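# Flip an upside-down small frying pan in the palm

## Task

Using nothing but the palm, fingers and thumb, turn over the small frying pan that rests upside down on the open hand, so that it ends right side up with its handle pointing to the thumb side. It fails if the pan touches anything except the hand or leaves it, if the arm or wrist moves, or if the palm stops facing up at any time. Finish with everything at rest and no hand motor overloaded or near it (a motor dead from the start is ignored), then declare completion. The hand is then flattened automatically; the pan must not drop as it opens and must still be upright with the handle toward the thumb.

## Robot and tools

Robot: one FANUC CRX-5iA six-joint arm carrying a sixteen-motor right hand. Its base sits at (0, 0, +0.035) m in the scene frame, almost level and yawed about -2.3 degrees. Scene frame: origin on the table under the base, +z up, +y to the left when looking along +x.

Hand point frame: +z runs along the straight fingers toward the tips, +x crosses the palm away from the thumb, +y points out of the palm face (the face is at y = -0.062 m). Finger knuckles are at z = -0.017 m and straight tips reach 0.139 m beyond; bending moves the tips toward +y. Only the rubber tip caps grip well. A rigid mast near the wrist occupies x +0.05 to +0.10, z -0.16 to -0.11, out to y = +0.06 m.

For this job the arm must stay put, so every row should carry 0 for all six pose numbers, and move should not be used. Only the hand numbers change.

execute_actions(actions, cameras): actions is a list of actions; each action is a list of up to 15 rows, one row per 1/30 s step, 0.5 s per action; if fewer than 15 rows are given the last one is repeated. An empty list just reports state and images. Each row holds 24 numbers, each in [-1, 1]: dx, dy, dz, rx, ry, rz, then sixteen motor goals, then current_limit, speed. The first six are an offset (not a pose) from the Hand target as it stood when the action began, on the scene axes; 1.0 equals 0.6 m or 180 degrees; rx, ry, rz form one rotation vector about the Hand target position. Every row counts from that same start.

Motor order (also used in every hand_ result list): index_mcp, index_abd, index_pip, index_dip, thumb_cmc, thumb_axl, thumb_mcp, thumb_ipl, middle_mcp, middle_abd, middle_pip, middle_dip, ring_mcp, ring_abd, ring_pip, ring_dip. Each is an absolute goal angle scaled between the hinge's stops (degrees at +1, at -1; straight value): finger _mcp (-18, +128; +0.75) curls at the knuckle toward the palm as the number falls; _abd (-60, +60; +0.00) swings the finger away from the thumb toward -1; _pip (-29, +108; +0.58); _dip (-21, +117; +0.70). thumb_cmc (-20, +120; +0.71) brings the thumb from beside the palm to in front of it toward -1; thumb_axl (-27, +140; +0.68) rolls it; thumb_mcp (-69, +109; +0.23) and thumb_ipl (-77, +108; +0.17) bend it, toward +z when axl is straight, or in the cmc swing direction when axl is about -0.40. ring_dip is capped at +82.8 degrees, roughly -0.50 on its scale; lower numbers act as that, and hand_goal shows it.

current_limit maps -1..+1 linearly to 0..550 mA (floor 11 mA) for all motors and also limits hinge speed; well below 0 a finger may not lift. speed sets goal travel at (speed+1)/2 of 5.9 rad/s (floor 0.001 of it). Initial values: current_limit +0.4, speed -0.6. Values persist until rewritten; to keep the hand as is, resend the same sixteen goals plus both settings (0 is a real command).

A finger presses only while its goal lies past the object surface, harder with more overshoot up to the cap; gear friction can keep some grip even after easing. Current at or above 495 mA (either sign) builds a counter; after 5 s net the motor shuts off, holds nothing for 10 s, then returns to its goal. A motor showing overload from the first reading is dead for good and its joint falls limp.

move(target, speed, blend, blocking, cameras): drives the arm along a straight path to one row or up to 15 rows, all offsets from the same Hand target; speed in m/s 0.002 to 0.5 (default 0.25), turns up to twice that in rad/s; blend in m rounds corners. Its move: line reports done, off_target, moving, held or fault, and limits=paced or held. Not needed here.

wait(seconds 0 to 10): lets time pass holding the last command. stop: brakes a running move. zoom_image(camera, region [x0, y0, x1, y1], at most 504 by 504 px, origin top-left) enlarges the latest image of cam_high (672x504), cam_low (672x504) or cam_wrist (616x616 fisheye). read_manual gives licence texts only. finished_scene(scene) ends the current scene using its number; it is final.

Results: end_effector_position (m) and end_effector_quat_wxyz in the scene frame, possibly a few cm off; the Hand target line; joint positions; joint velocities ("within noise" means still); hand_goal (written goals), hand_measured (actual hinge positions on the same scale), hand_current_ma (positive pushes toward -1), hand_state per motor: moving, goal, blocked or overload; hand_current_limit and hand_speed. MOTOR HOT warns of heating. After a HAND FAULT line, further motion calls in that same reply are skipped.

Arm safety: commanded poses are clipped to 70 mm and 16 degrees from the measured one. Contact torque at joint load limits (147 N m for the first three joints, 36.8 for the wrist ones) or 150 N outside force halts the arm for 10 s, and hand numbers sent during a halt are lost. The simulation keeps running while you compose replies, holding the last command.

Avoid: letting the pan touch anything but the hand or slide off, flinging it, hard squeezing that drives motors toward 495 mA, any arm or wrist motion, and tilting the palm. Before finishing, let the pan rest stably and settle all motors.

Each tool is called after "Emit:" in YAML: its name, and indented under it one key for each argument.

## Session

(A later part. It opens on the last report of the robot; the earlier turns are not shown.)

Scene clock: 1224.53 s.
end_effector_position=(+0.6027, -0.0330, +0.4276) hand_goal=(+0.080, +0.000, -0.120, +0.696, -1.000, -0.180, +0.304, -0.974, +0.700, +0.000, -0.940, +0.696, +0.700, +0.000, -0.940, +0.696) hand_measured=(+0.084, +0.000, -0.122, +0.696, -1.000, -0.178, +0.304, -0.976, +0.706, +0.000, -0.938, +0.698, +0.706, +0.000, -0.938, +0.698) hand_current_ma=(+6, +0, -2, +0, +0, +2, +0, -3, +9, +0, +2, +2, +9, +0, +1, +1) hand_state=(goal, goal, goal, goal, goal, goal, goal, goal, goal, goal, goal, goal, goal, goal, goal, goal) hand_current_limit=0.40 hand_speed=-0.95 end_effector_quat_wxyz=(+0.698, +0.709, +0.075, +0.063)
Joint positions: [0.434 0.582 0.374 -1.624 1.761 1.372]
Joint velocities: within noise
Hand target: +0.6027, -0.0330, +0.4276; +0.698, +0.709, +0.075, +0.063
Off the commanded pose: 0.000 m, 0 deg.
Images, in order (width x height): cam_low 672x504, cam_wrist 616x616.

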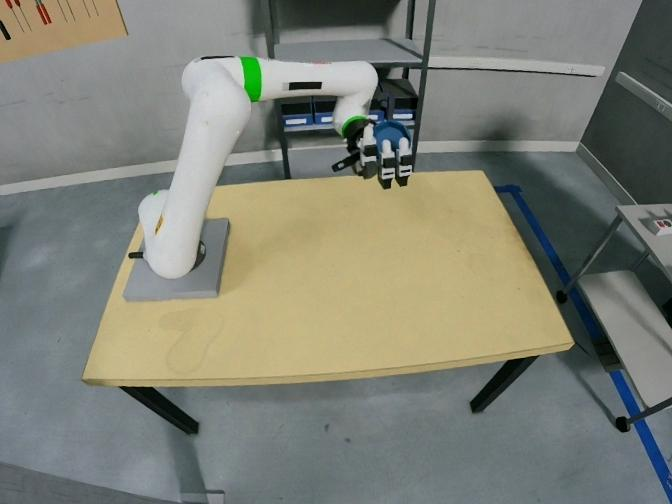

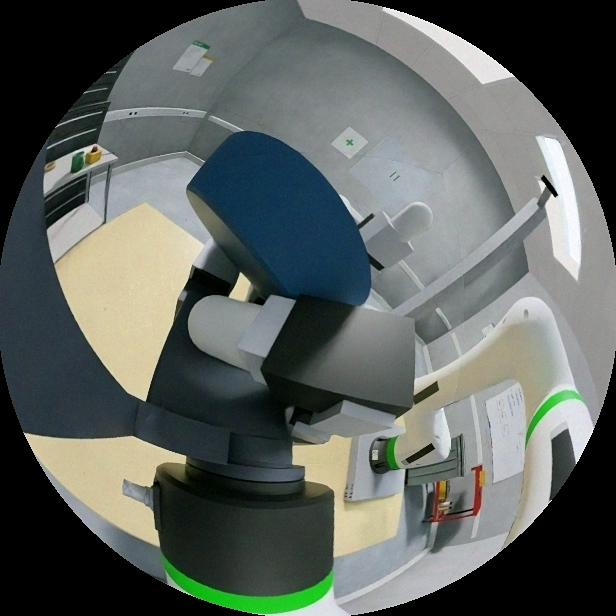

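Emit:
execute_actions:
  actions:
    - [[0,0,0,0,0,0,0.15,0,-0.12,0.696,-1.0,-0.18,0.303,-0.975,0.78,0,-0.94,0.696,0.78,0,-0.94,0.696,0.4,-0.95]]
  cameras: ["cam_low", "cam_wrist"]

Emit:
zoom_image:
  camera: "cam_low"
  region: [325, 110, 425, 200]

Emit:
zoom_image:
  camera: "cam_wrist"
  region: [170, 110, 420, 360]

Scene clock: 1235.50 s.
end_effector_position=(+0.6027, -0.0330, +0.4276) hand_goal=(+0.150, +0.000, -0.120, +0.696, -1.000, -0.180, +0.304, -0.974, +0.780, +0.000, -0.940, +0.696, +0.780, +0.000, -0.940, +0.696) hand_measured=(+0.156, +0.000, -0.122, +0.696, -1.000, -0.178, +0.302, -0.976, +0.786, +0.000, -0.938, +0.698, +0.786, +0.000, -0.938, +0.698) hand_current_ma=(+7, +0, -2, +0, +0, +2, -1, -3, +9, +0, +2, +2, +9, +0, +1, +1) hand_state=(goal, goal, goal, goal, goal, goal, goal, goal, goal, goal, goal, goal, goal, goal, goal, goal) hand_current_limit=0.40 hand_speed=-0.95 end_effector_quat_wxyz=(+0.698, +0.709, +0.075, +0.063)
Joint positions: [0.434 0.582 0.374 -1.624 1.761 1.372]
Joint velocities: within noise
Hand target: +0.6027, -0.0330, +0.4276; +0.698, +0.709, +0.075, +0.063
Off the commanded pose: 0.000 m, 0 deg.
Images, in order (width x height): cam_low 672x504, cam_wrist 616x616.

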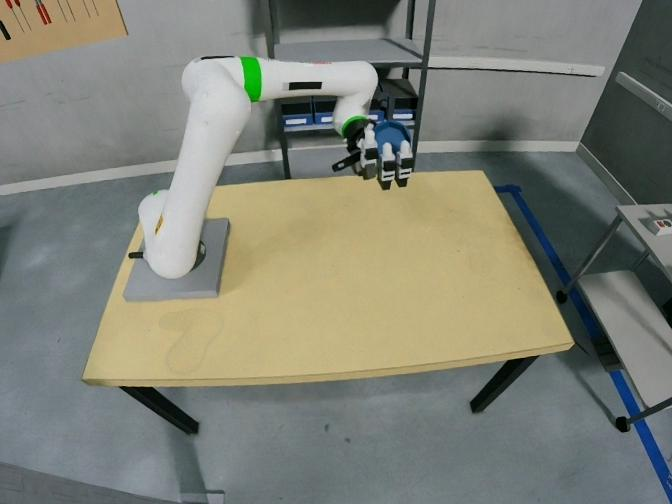

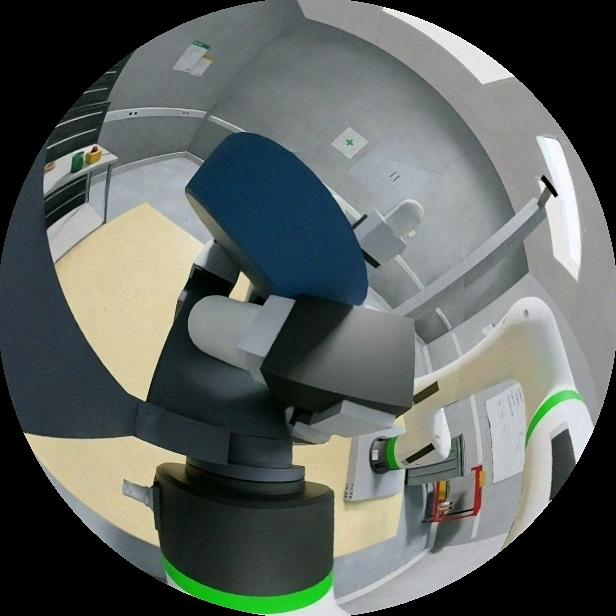

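Scaled by 5.040 from the camera's 672x504 image, which has a finer 960x720 frame.

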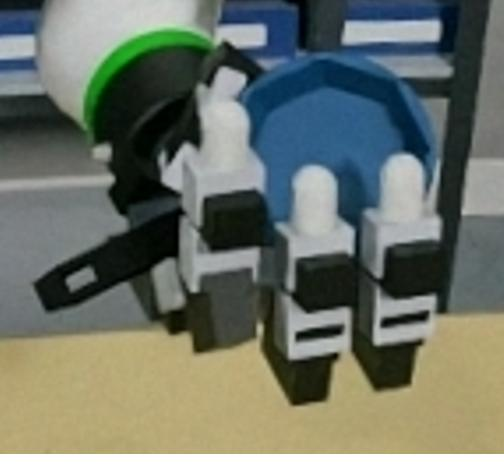

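Scaled by 2.016 from the camera's 616x616 image, which has a finer 880x880 frame.

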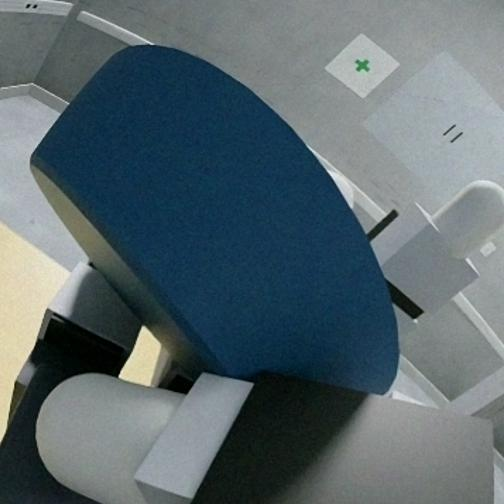

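Emit:
execute_actions:
  actions:
    - [[0,0,0,0,0,0,0.25,0,-0.12,0.696,-1.0,-0.18,0.303,-0.975,0.83,0,-0.94,0.696,0.83,0,-0.94,0.696,0.4,-0.95]]
  cameras: ["cam_high", "cam_low", "cam_wrist"]

Emit:
zoom_image:
  camera: "cam_low"
  region: [325, 110, 425, 200]

Emit:
zoom_image:
  camera: "cam_wrist"
  region: [170, 110, 420, 360]

Emit:
zoom_image:
  camera: "cam_high"
  region: [245, 145, 325, 215]

Scene clock: 1243.70 s.
end_effector_position=(+0.6027, -0.0330, +0.4276) hand_goal=(+0.250, +0.000, -0.120, +0.696, -1.000, -0.180, +0.304, -0.974, +0.830, +0.000, -0.940, +0.696, +0.830, +0.000, -0.940, +0.696) hand_measured=(+0.256, +0.000, -0.122, +0.696, -1.000, -0.178, +0.302, -0.976, +0.836, +0.000, -0.938, +0.698, +0.836, +0.000, -0.938, +0.698) hand_current_ma=(+9, +0, -2, +0, +0, +2, -2, -3, +9, +0, +2, +2, +9, +0, +1, +1) hand_state=(goal, goal, goal, goal, goal, goal, goal, goal, goal, goal, goal, goal, goal, goal, goal, goal) hand_current_limit=0.40 hand_speed=-0.95 end_effector_quat_wxyz=(+0.698, +0.709, +0.075, +0.063)
Joint positions: [0.434 0.582 0.374 -1.624 1.761 1.372]
Joint velocities: within noise
Hand target: +0.6027, -0.0330, +0.4276; +0.698, +0.709, +0.075, +0.063
Off the commanded pose: 0.000 m, 0 deg.

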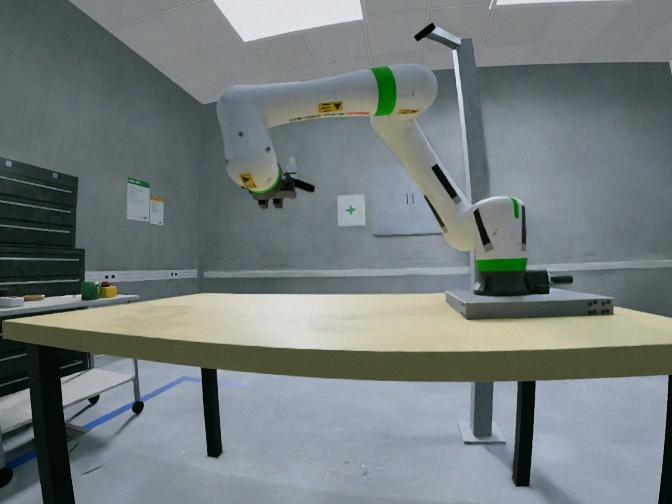

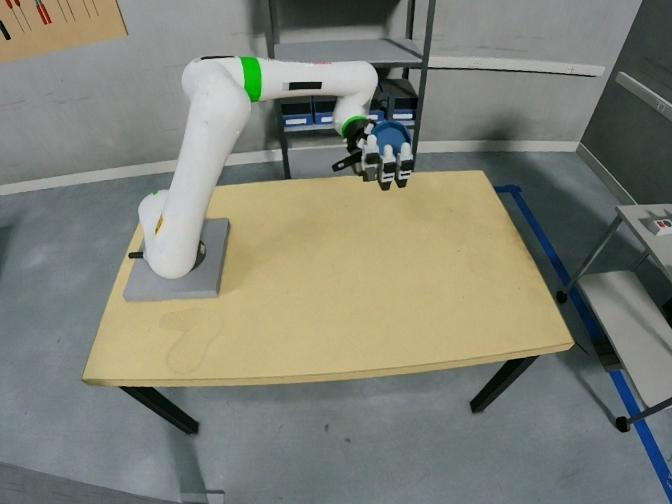

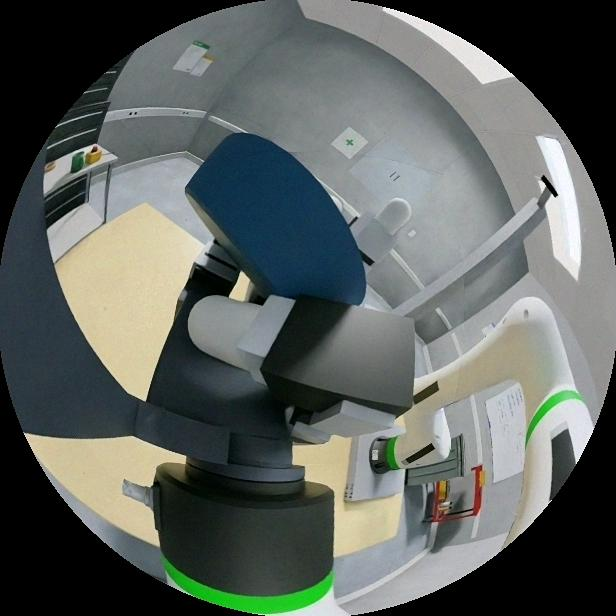

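Scaled by 5.040 from the camera's 672x504 image, which has a finer 960x720 frame.

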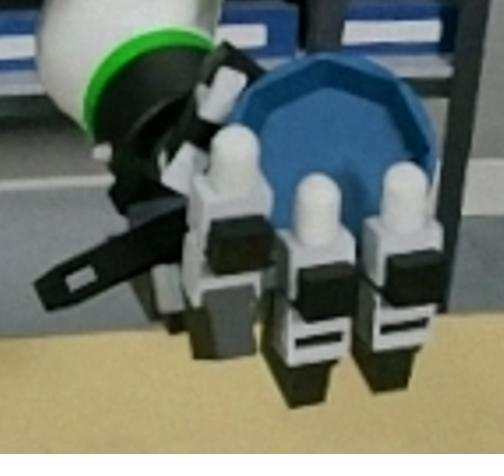

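Scaled by 2.016 from the camera's 616x616 image, which has a finer 880x880 frame.

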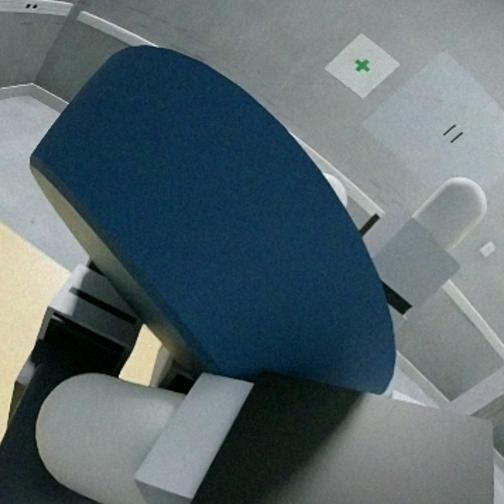

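Scaled by 6.300 from the camera's 672x504 image, which has a finer 960x720 frame.

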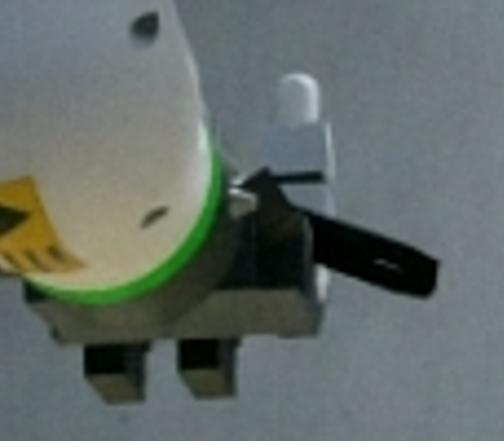

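Emit:
execute_actions:
  actions:
    - [[0,0,0,0,0,0,0.30,0,-0.12,0.696,-1.0,-0.22,0.24,-0.90,0.87,0,-0.94,0.696,0.87,0,-0.94,0.696,0.4,-0.95]]
  cameras: ["cam_high", "cam_low", "cam_wrist"]

Emit:
zoom_image:
  camera: "cam_low"
  region: [325, 110, 425, 200]

Emit:
zoom_image:
  camera: "cam_wrist"
  region: [170, 110, 420, 360]

Scene clock: 1253.67 s.
end_effector_position=(+0.6027, -0.0330, +0.4276) hand_goal=(+0.300, +0.000, -0.120, +0.696, -1.000, -0.220, +0.240, -0.900, +0.870, +0.000, -0.940, +0.696, +0.870, +0.000, -0.940, +0.696) hand_measured=(+0.306, +0.000, -0.122, +0.696, -1.000, -0.222, +0.240, -0.908, +0.876, +0.000, -0.938, +0.698, +0.882, +0.000, -0.936, +0.698) hand_current_ma=(+10, +0, -2, +0, +0, -2, +0, -16, +10, +0, +2, +2, +24, +0, +4, +1) hand_state=(goal, goal, goal, goal, goal, goal, goal, goal, goal, goal, goal, goal, goal, goal, goal, goal) hand_current_limit=0.40 hand_speed=-0.95 end_effector_quat_wxyz=(+0.698, +0.709, +0.075, +0.063)
Joint positions: [0.434 0.582 0.374 -1.624 1.761 1.372]
Joint velocities: within noise
Hand target: +0.6027, -0.0330, +0.4276; +0.698, +0.709, +0.075, +0.063
Off the commanded pose: 0.000 m, 0 deg.

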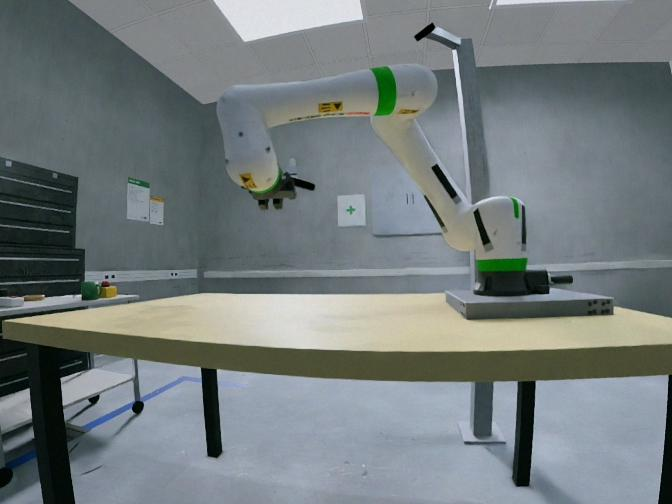

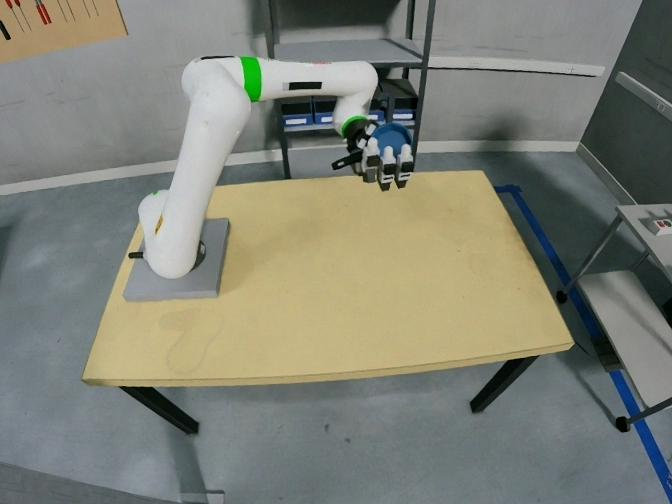

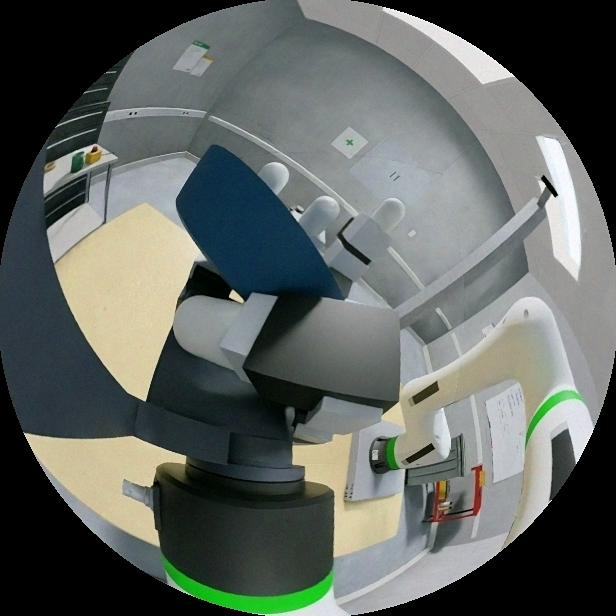

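Scaled by 5.040 from the camera's 672x504 image, which has a finer 960x720 frame.

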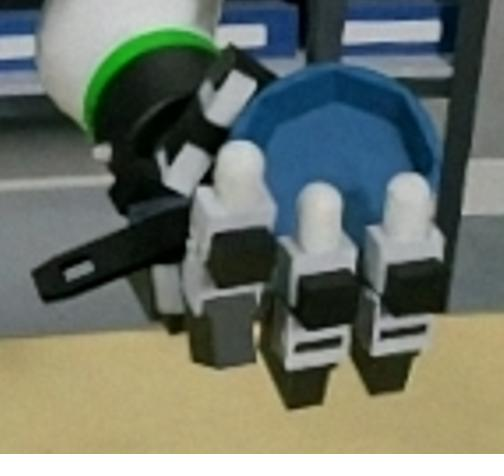

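Scaled by 2.016 from the camera's 616x616 image, which has a finer 880x880 frame.

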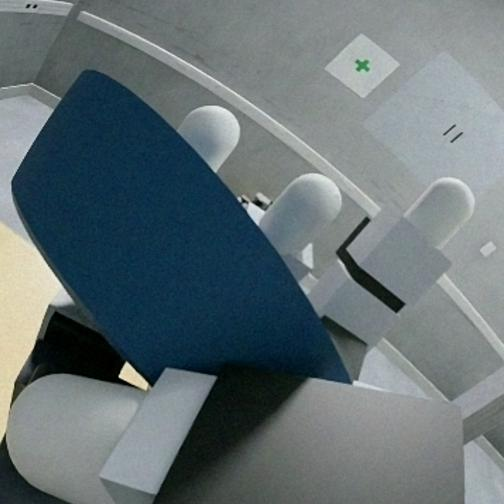

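Emit:
execute_actions:
  actions:
    - [[0,0,0,0,0,0,0.42,0,-0.12,0.696,-1.0,-0.22,0.24,-0.90,0.95,0,-0.94,0.696,0.95,0,-0.94,0.696,0.4,-0.95]]
  cameras: ["cam_high", "cam_low", "cam_wrist"]

Emit:
zoom_image:
  camera: "cam_low"
  region: [325, 110, 425, 200]

Emit:
zoom_image:
  camera: "cam_wrist"
  region: [170, 110, 420, 360]

Emit:
zoom_image:
  camera: "cam_high"
  region: [245, 145, 325, 215]

Scene clock: 1262.40 s.
end_effector_position=(+0.6027, -0.0330, +0.4276) hand_goal=(+0.420, +0.000, -0.120, +0.696, -1.000, -0.220, +0.240, -0.900, +0.950, +0.000, -0.940, +0.696, +0.950, +0.000, -0.940, +0.696) hand_measured=(+0.428, +0.000, -0.122, +0.696, -1.000, -0.222, +0.238, -0.906, +0.956, +0.000, -0.938, +0.698, +0.956, +0.000, -0.938, +0.698) hand_current_ma=(+12, +0, -1, +0, +0, -2, -3, -10, +9, +0, +2, +2, +9, +0, +3, +1) hand_state=(goal, goal, goal, goal, goal, goal, goal, goal, goal, goal, goal, goal, goal, goal, goal, goal) hand_current_limit=0.40 hand_speed=-0.95 end_effector_quat_wxyz=(+0.698, +0.709, +0.075, +0.063)
Joint positions: [0.434 0.582 0.374 -1.624 1.761 1.372]
Joint velocities: within noise
Hand target: +0.6027, -0.0330, +0.4276; +0.698, +0.709, +0.075, +0.063
Off the commanded pose: 0.000 m, 0 deg.

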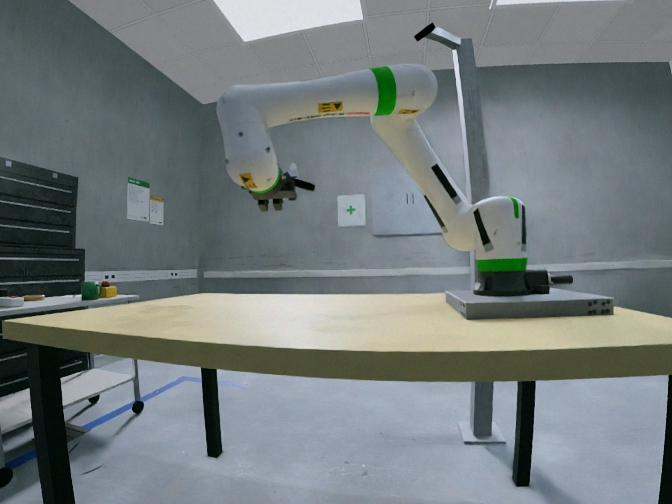

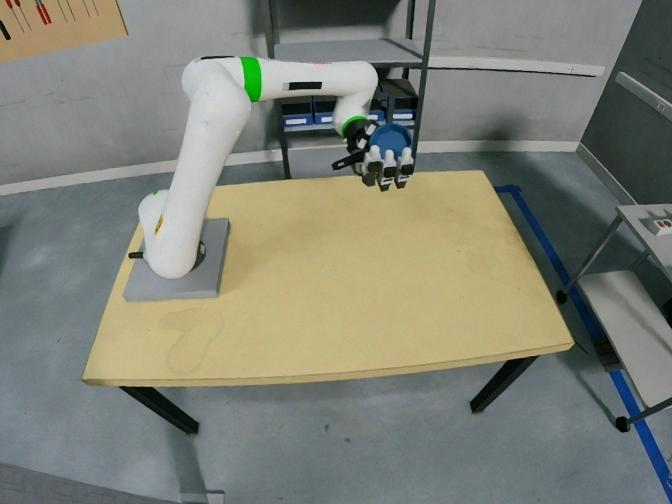

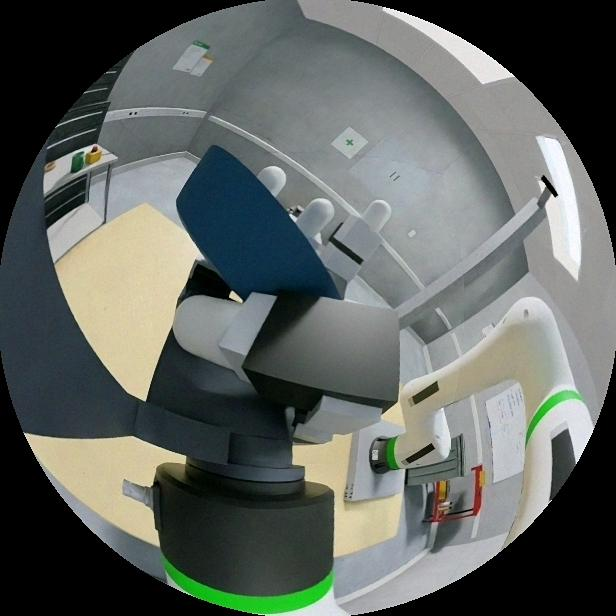

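Scaled by 5.040 from the camera's 672x504 image, which has a finer 960x720 frame.

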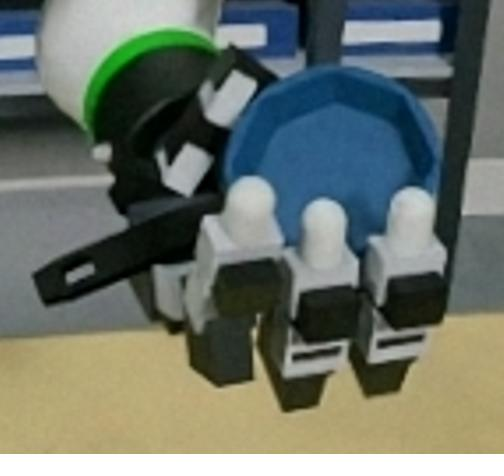

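Scaled by 2.016 from the camera's 616x616 image, which has a finer 880x880 frame.

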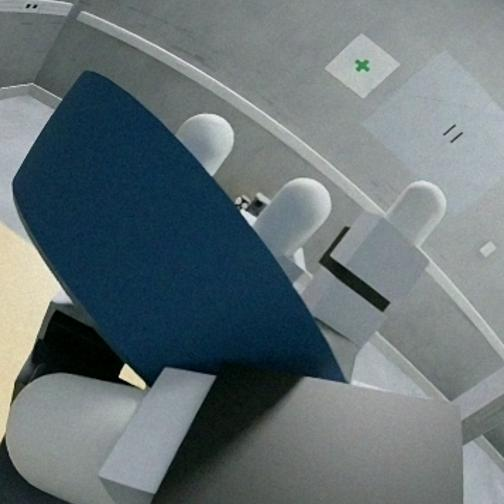

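Scaled by 6.300 from the camera's 672x504 image, which has a finer 960x720 frame.

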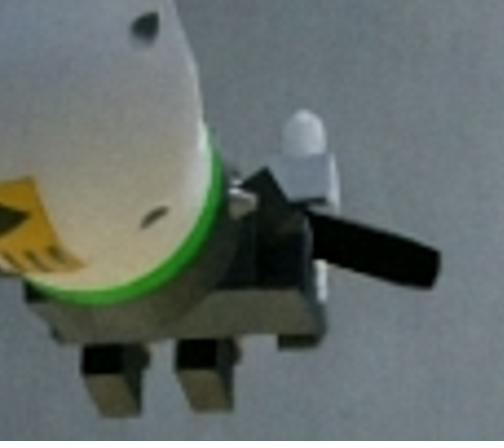

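Emit:
execute_actions:
  actions:
    - [[0,0,0,0,0,0,0.42,0,-0.12,0.696,-1.0,-0.22,0.112,-0.762,0.95,0,-0.94,0.696,0.95,0,-0.94,0.696,0.4,-0.95]]
  cameras: ["cam_high", "cam_low", "cam_wrist"]

Emit:
zoom_image:
  camera: "cam_low"
  region: [325, 110, 425, 200]

Emit:
zoom_image:
  camera: "cam_wrist"
  region: [150, 110, 420, 380]

Emit:
zoom_image:
  camera: "cam_high"
  region: [245, 145, 325, 215]

Scene clock: 1273.00 s.
end_effector_position=(+0.6027, -0.0330, +0.4276) hand_goal=(+0.420, +0.000, -0.120, +0.696, -1.000, -0.220, +0.112, -0.762, +0.950, +0.000, -0.940, +0.696, +0.950, +0.000, -0.940, +0.696) hand_measured=(+0.428, +0.000, -0.122, +0.696, -1.000, -0.228, +0.114, -0.768, +0.956, +0.000, -0.938, +0.698, +0.966, +0.000, -0.930, +0.698) hand_current_ma=(+12, +0, -1, +0, +0, -16, +1, -12, +9, +0, +2, +2, +34, +0, +16, +1) hand_state=(goal, goal, goal, goal, goal, goal, goal, goal, goal, goal, goal, goal, goal, goal, goal, goal) hand_current_limit=0.40 hand_speed=-0.95 end_effector_quat_wxyz=(+0.698, +0.709, +0.075, +0.063)
Joint positions: [0.434 0.582 0.374 -1.624 1.761 1.372]
Joint velocities: within noise
Hand target: +0.6027, -0.0330, +0.4276; +0.698, +0.709, +0.075, +0.063
Off the commanded pose: 0.000 m, 0 deg.

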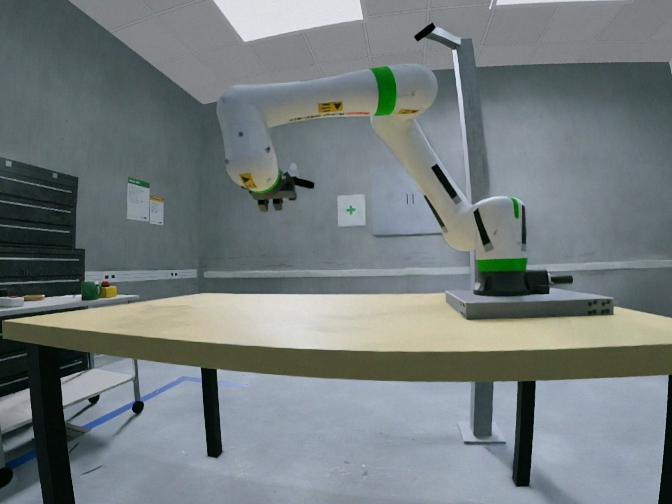

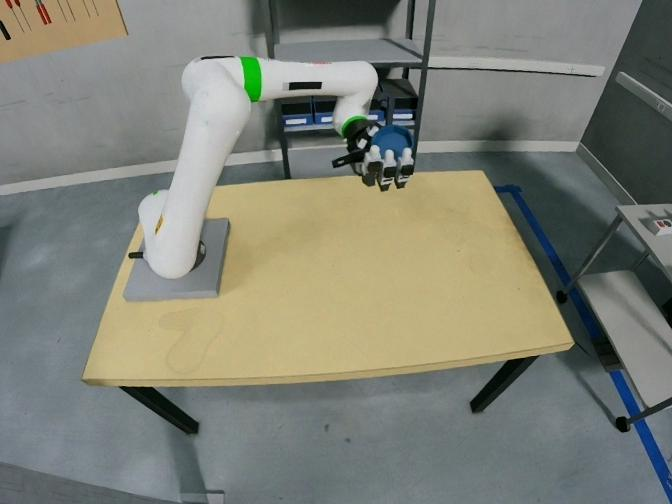

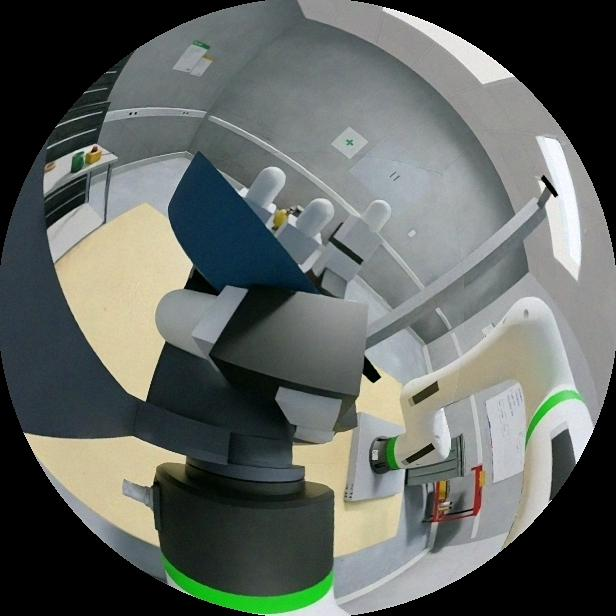

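Scaled by 5.040 from the camera's 672x504 image, which has a finer 960x720 frame.

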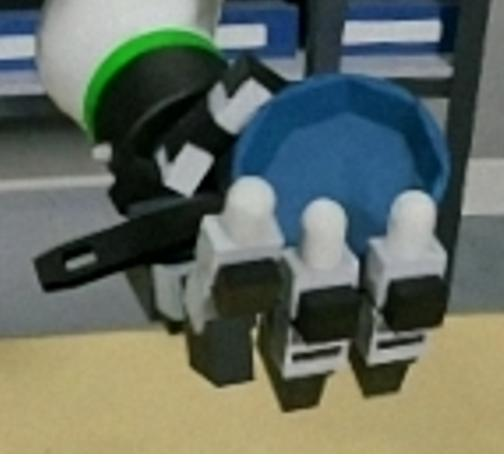

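Scaled by 1.867 from the camera's 616x616 image, which has a finer 880x880 frame.

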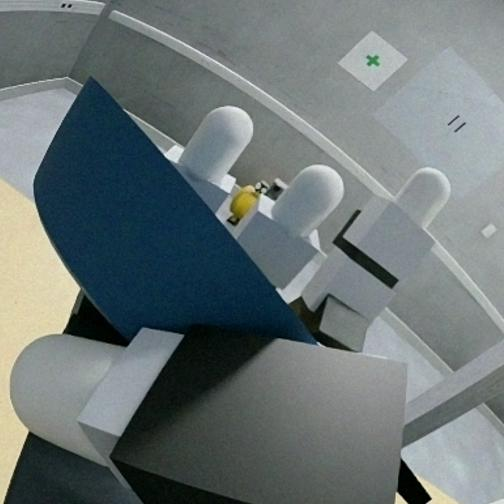

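Scaled by 6.300 from the camera's 672x504 image, which has a finer 960x720 frame.

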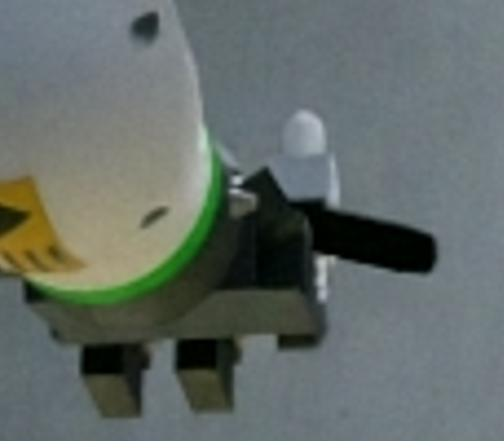

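Emit:
execute_actions:
  actions:
    - [[0,0,0,0,0,0,0.66,0,-0.12,0.696,-1.0,-0.22,0.112,-0.762,0.90,0,-0.94,0.696,0.90,0,-0.94,0.696,0.4,-0.95]]
    - [[0,0,0,0,0,0,0.66,0,-0.12,0.696,-1.0,-0.13,0.08,-0.74,0.90,0,-0.94,0.696,0.90,0,-0.94,0.696,0.4,-0.96]]
  cameras: ["cam_high", "cam_low", "cam_wrist"]

Emit:
zoom_image:
  camera: "cam_low"
  region: [325, 110, 425, 200]

Emit:
zoom_image:
  camera: "cam_wrist"
  region: [150, 110, 420, 380]

Emit:
zoom_image:
  camera: "cam_high"
  region: [245, 145, 325, 215]

Scene clock: 1311.93 s.
end_effector_position=(+0.6027, -0.0330, +0.4276) hand_goal=(+0.660, +0.000, -0.120, +0.696, -1.000, -0.130, +0.080, -0.740, +0.900, +0.000, -0.940, +0.696, +0.900, +0.000, -0.940, +0.696) hand_measured=(+0.668, +0.000, -0.120, +0.696, -0.998, -0.196, +0.092, -0.742, +0.920, +0.000, -0.938, +0.698, +0.958, -0.004, -0.902, +0.702) hand_current_ma=(+15, +0, +0, +0, +2, -256, +32, -2, +44, +0, +2, +2, +178, -4, +95, +8) hand_state=(goal, goal, goal, goal, goal, blocked, goal, goal, goal, goal, goal, goal, blocked, goal, blocked, goal) hand_current_limit=0.40 hand_speed=-0.96 end_effector_quat_wxyz=(+0.698, +0.709, +0.075, +0.063)
Joint positions: [0.434 0.582 0.374 -1.624 1.761 1.372]
Joint velocities: within noise
Hand target: +0.6027, -0.0330, +0.4276; +0.698, +0.709, +0.075, +0.063
Off the commanded pose: 0.000 m, 0 deg.

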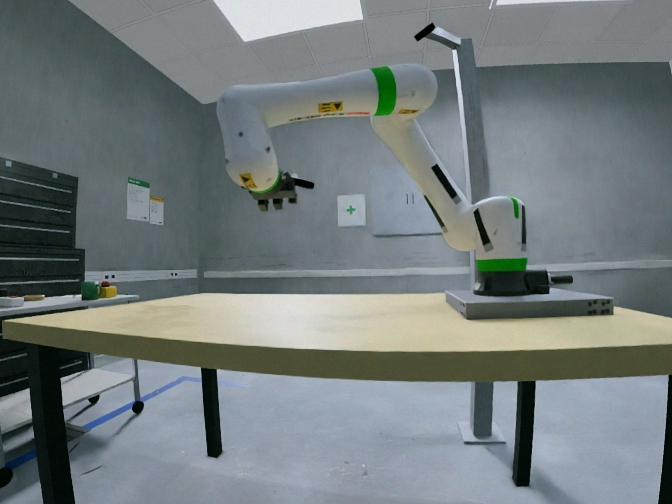

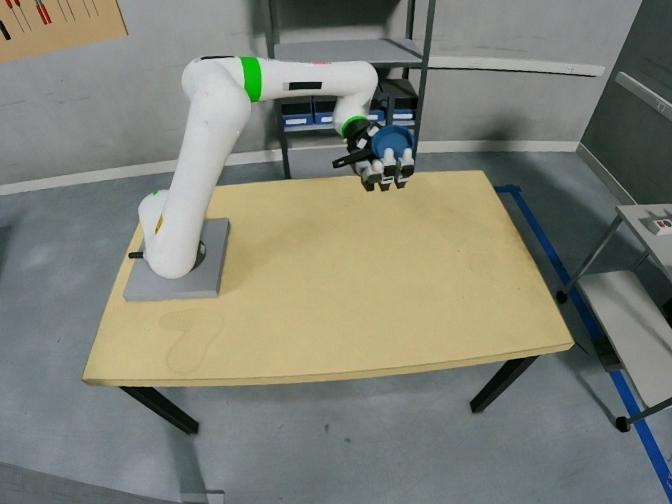

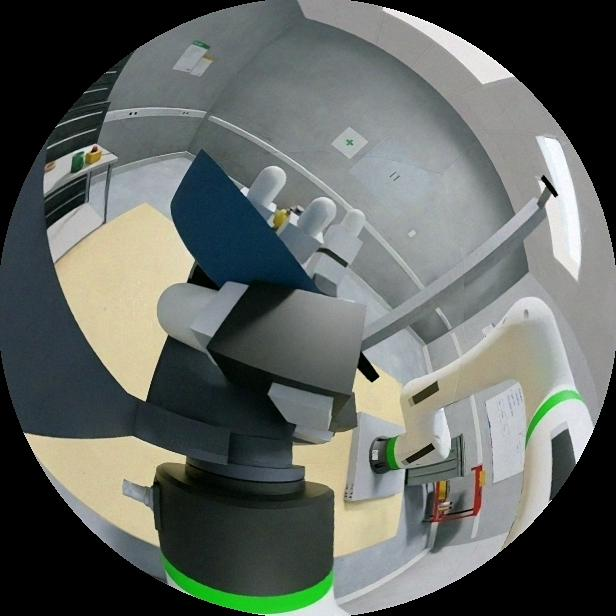

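Scaled by 5.040 from the camera's 672x504 image, which has a finer 960x720 frame.

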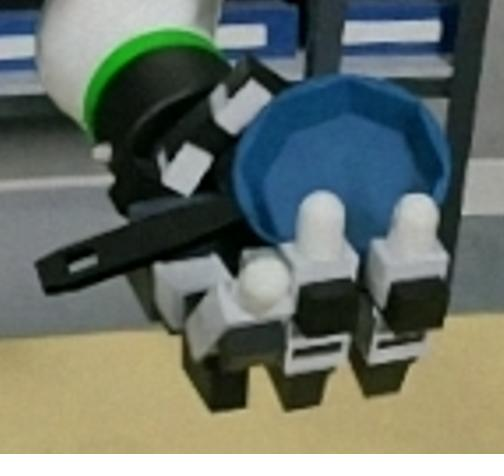

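Scaled by 1.867 from the camera's 616x616 image, which has a finer 880x880 frame.

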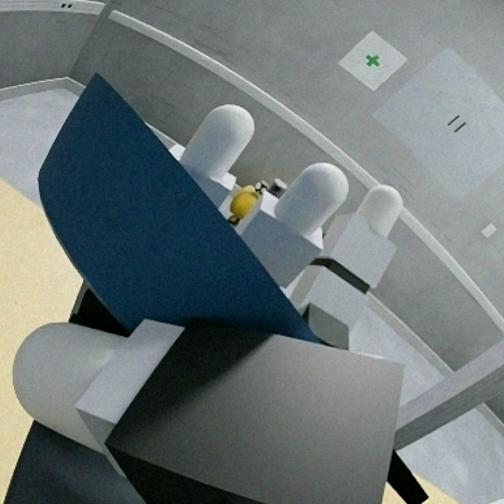

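Scaled by 6.300 from the camera's 672x504 image, which has a finer 960x720 frame.

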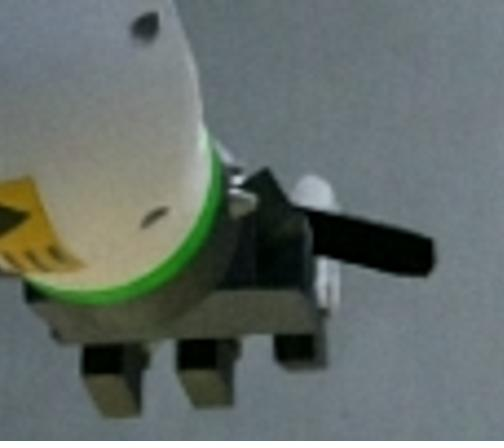

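Emit:
execute_actions:
  actions: []
  cameras: ["cam_high","cam_low","cam_wrist"]

Emit:
zoom_image:
  camera: "cam_wrist"
  region: [150, 110, 420, 380]

Emit:
zoom_image:
  camera: "cam_low"
  region: [325, 110, 425, 200]

Emit:
zoom_image:
  camera: "cam_high"
  region: [245, 145, 325, 215]

Scene clock: 1326.77 s.
end_effector_position=(+0.6027, -0.0330, +0.4276) hand_goal=(+0.660, +0.000, -0.120, +0.696, -1.000, -0.130, +0.080, -0.740, +0.900, +0.000, -0.940, +0.696, +0.900, +0.000, -0.940, +0.696) hand_measured=(+0.668, +0.000, -0.120, +0.696, -0.998, -0.196, +0.092, -0.742, +0.920, +0.000, -0.938, +0.698, +0.958, -0.004, -0.902, +0.702) hand_current_ma=(+15, +0, +0, +0, +2, -256, +32, -2, +44, +0, +2, +2, +178, -4, +95, +8) hand_state=(goal, goal, goal, goal, goal, blocked, goal, goal, goal, goal, goal, goal, blocked, goal, blocked, goal) hand_current_limit=0.40 hand_speed=-0.96 end_effector_quat_wxyz=(+0.698, +0.709, +0.075, +0.063)
Joint positions: [0.434 0.582 0.374 -1.624 1.761 1.372]
Joint velocities: within noise
Hand target: +0.6027, -0.0330, +0.4276; +0.698, +0.709, +0.075, +0.063
Off the commanded pose: 0.000 m, 0 deg.

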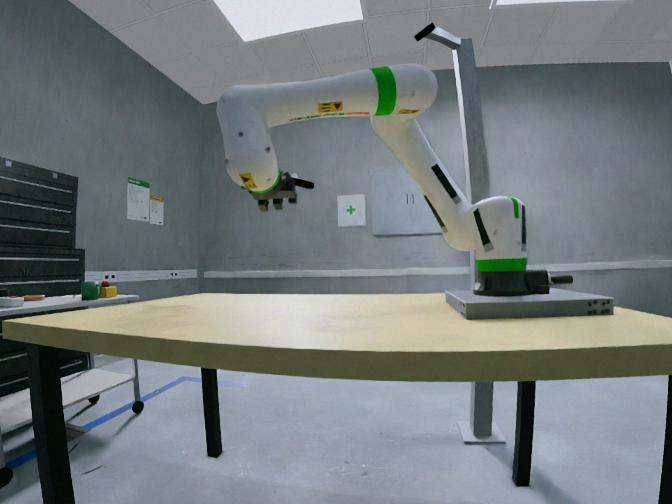

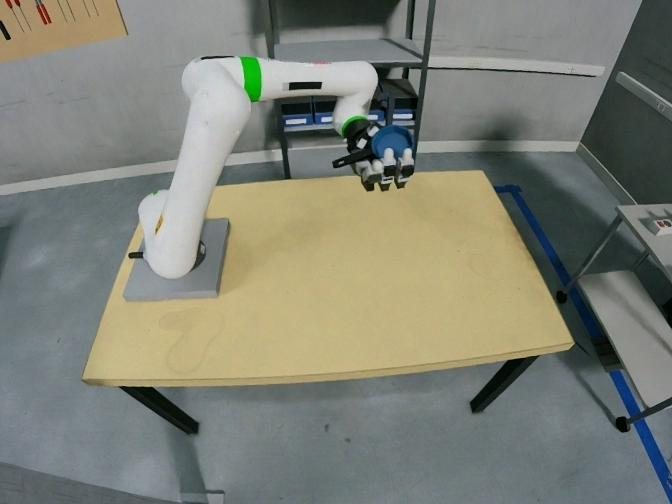

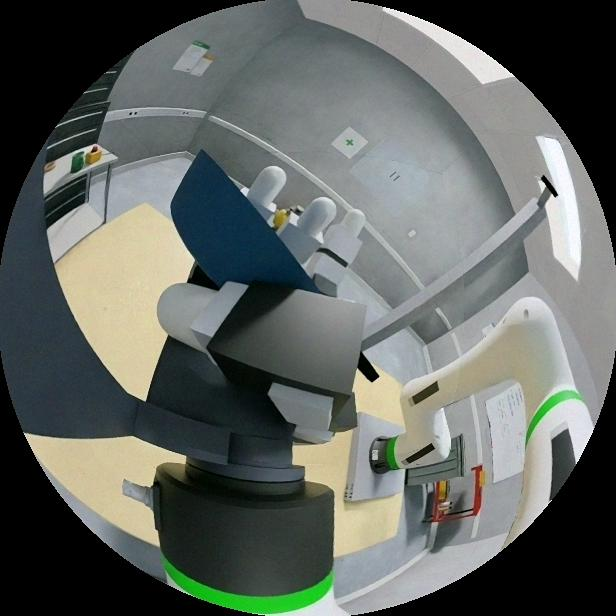

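Scaled by 1.867 from the camera's 616x616 image, which has a finer 880x880 frame.

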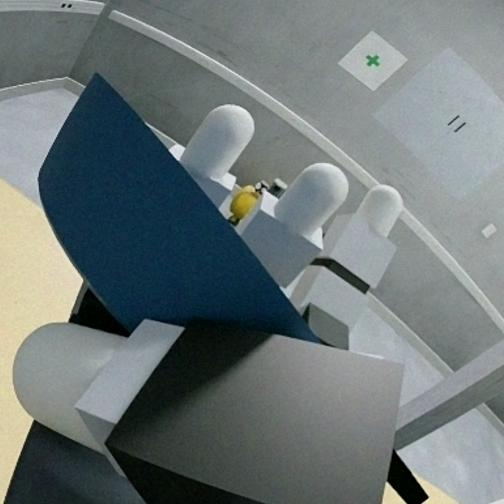

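Scaled by 5.040 from the camera's 672x504 image, which has a finer 960x720 frame.

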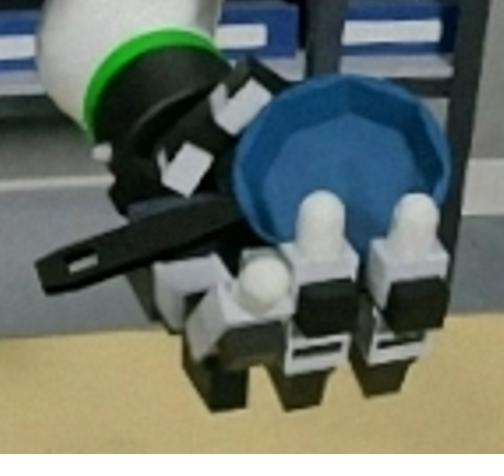

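Scaled by 6.300 from the camera's 672x504 image, which has a finer 960x720 frame.

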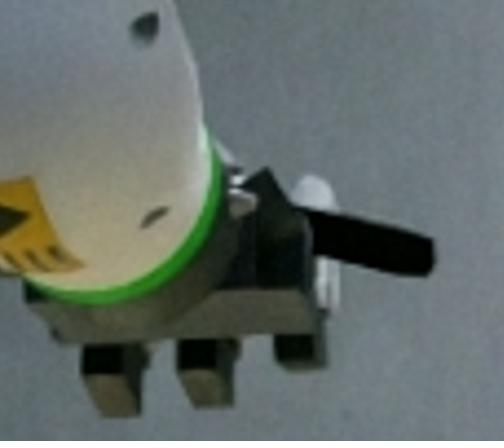

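Emit:
execute_actions:
  actions:
    - [[0,0,0,0,0,0, 0.66,0,-0.12,0.696, -1.0,-0.20,0.08,-0.74, 0.92,0,-0.94,0.696, 0.94,0,-0.92,0.696, 0.4,-0.96]]
  cameras: ["cam_wrist"]

Scene clock: 1418.23 s.
end_effector_position=(+0.6027, -0.0330, +0.4276) hand_goal=(+0.660, +0.000, -0.120, +0.696, -1.000, -0.200, +0.080, -0.740, +0.920, +0.000, -0.940, +0.696, +0.940, +0.000, -0.920, +0.696) hand_measured=(+0.668, +0.000, -0.120, +0.696, -1.000, -0.196, +0.090, -0.742, +0.926, +0.000, -0.938, +0.698, +0.966, -0.004, -0.894, +0.702) hand_current_ma=(+15, +0, +0, +0, +0, -28, +22, -2, +9, +0, +2, +2, +62, -4, +59, +8) hand_state=(goal, goal, goal, goal, goal, moving, goal, goal, goal, goal, goal, goal, blocked, goal, blocked, goal) hand_current_limit=0.40 hand_speed=-0.96 end_effector_quat_wxyz=(+0.698, +0.709, +0.075, +0.063)
Joint positions: [0.434 0.582 0.374 -1.624 1.761 1.372]
Joint velocities: within noise
Hand target: +0.6027, -0.0330, +0.4276; +0.698, +0.709, +0.075, +0.063
Off the commanded pose: 0.000 m, 0 deg.
Images, in order (width x height): cam_wrist 616x616.

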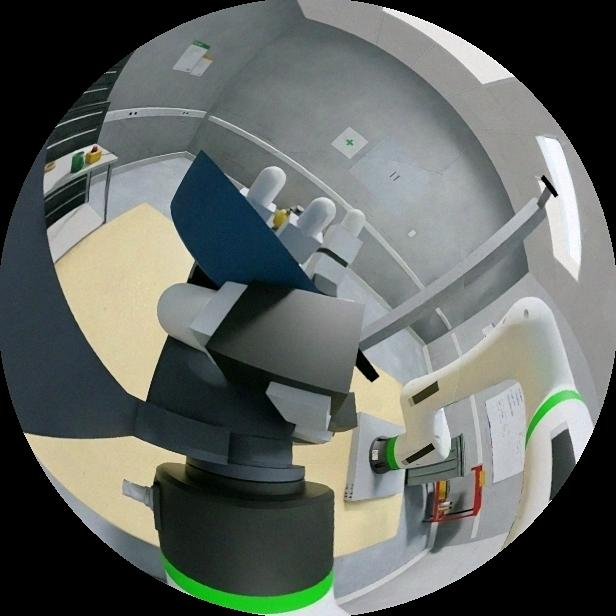

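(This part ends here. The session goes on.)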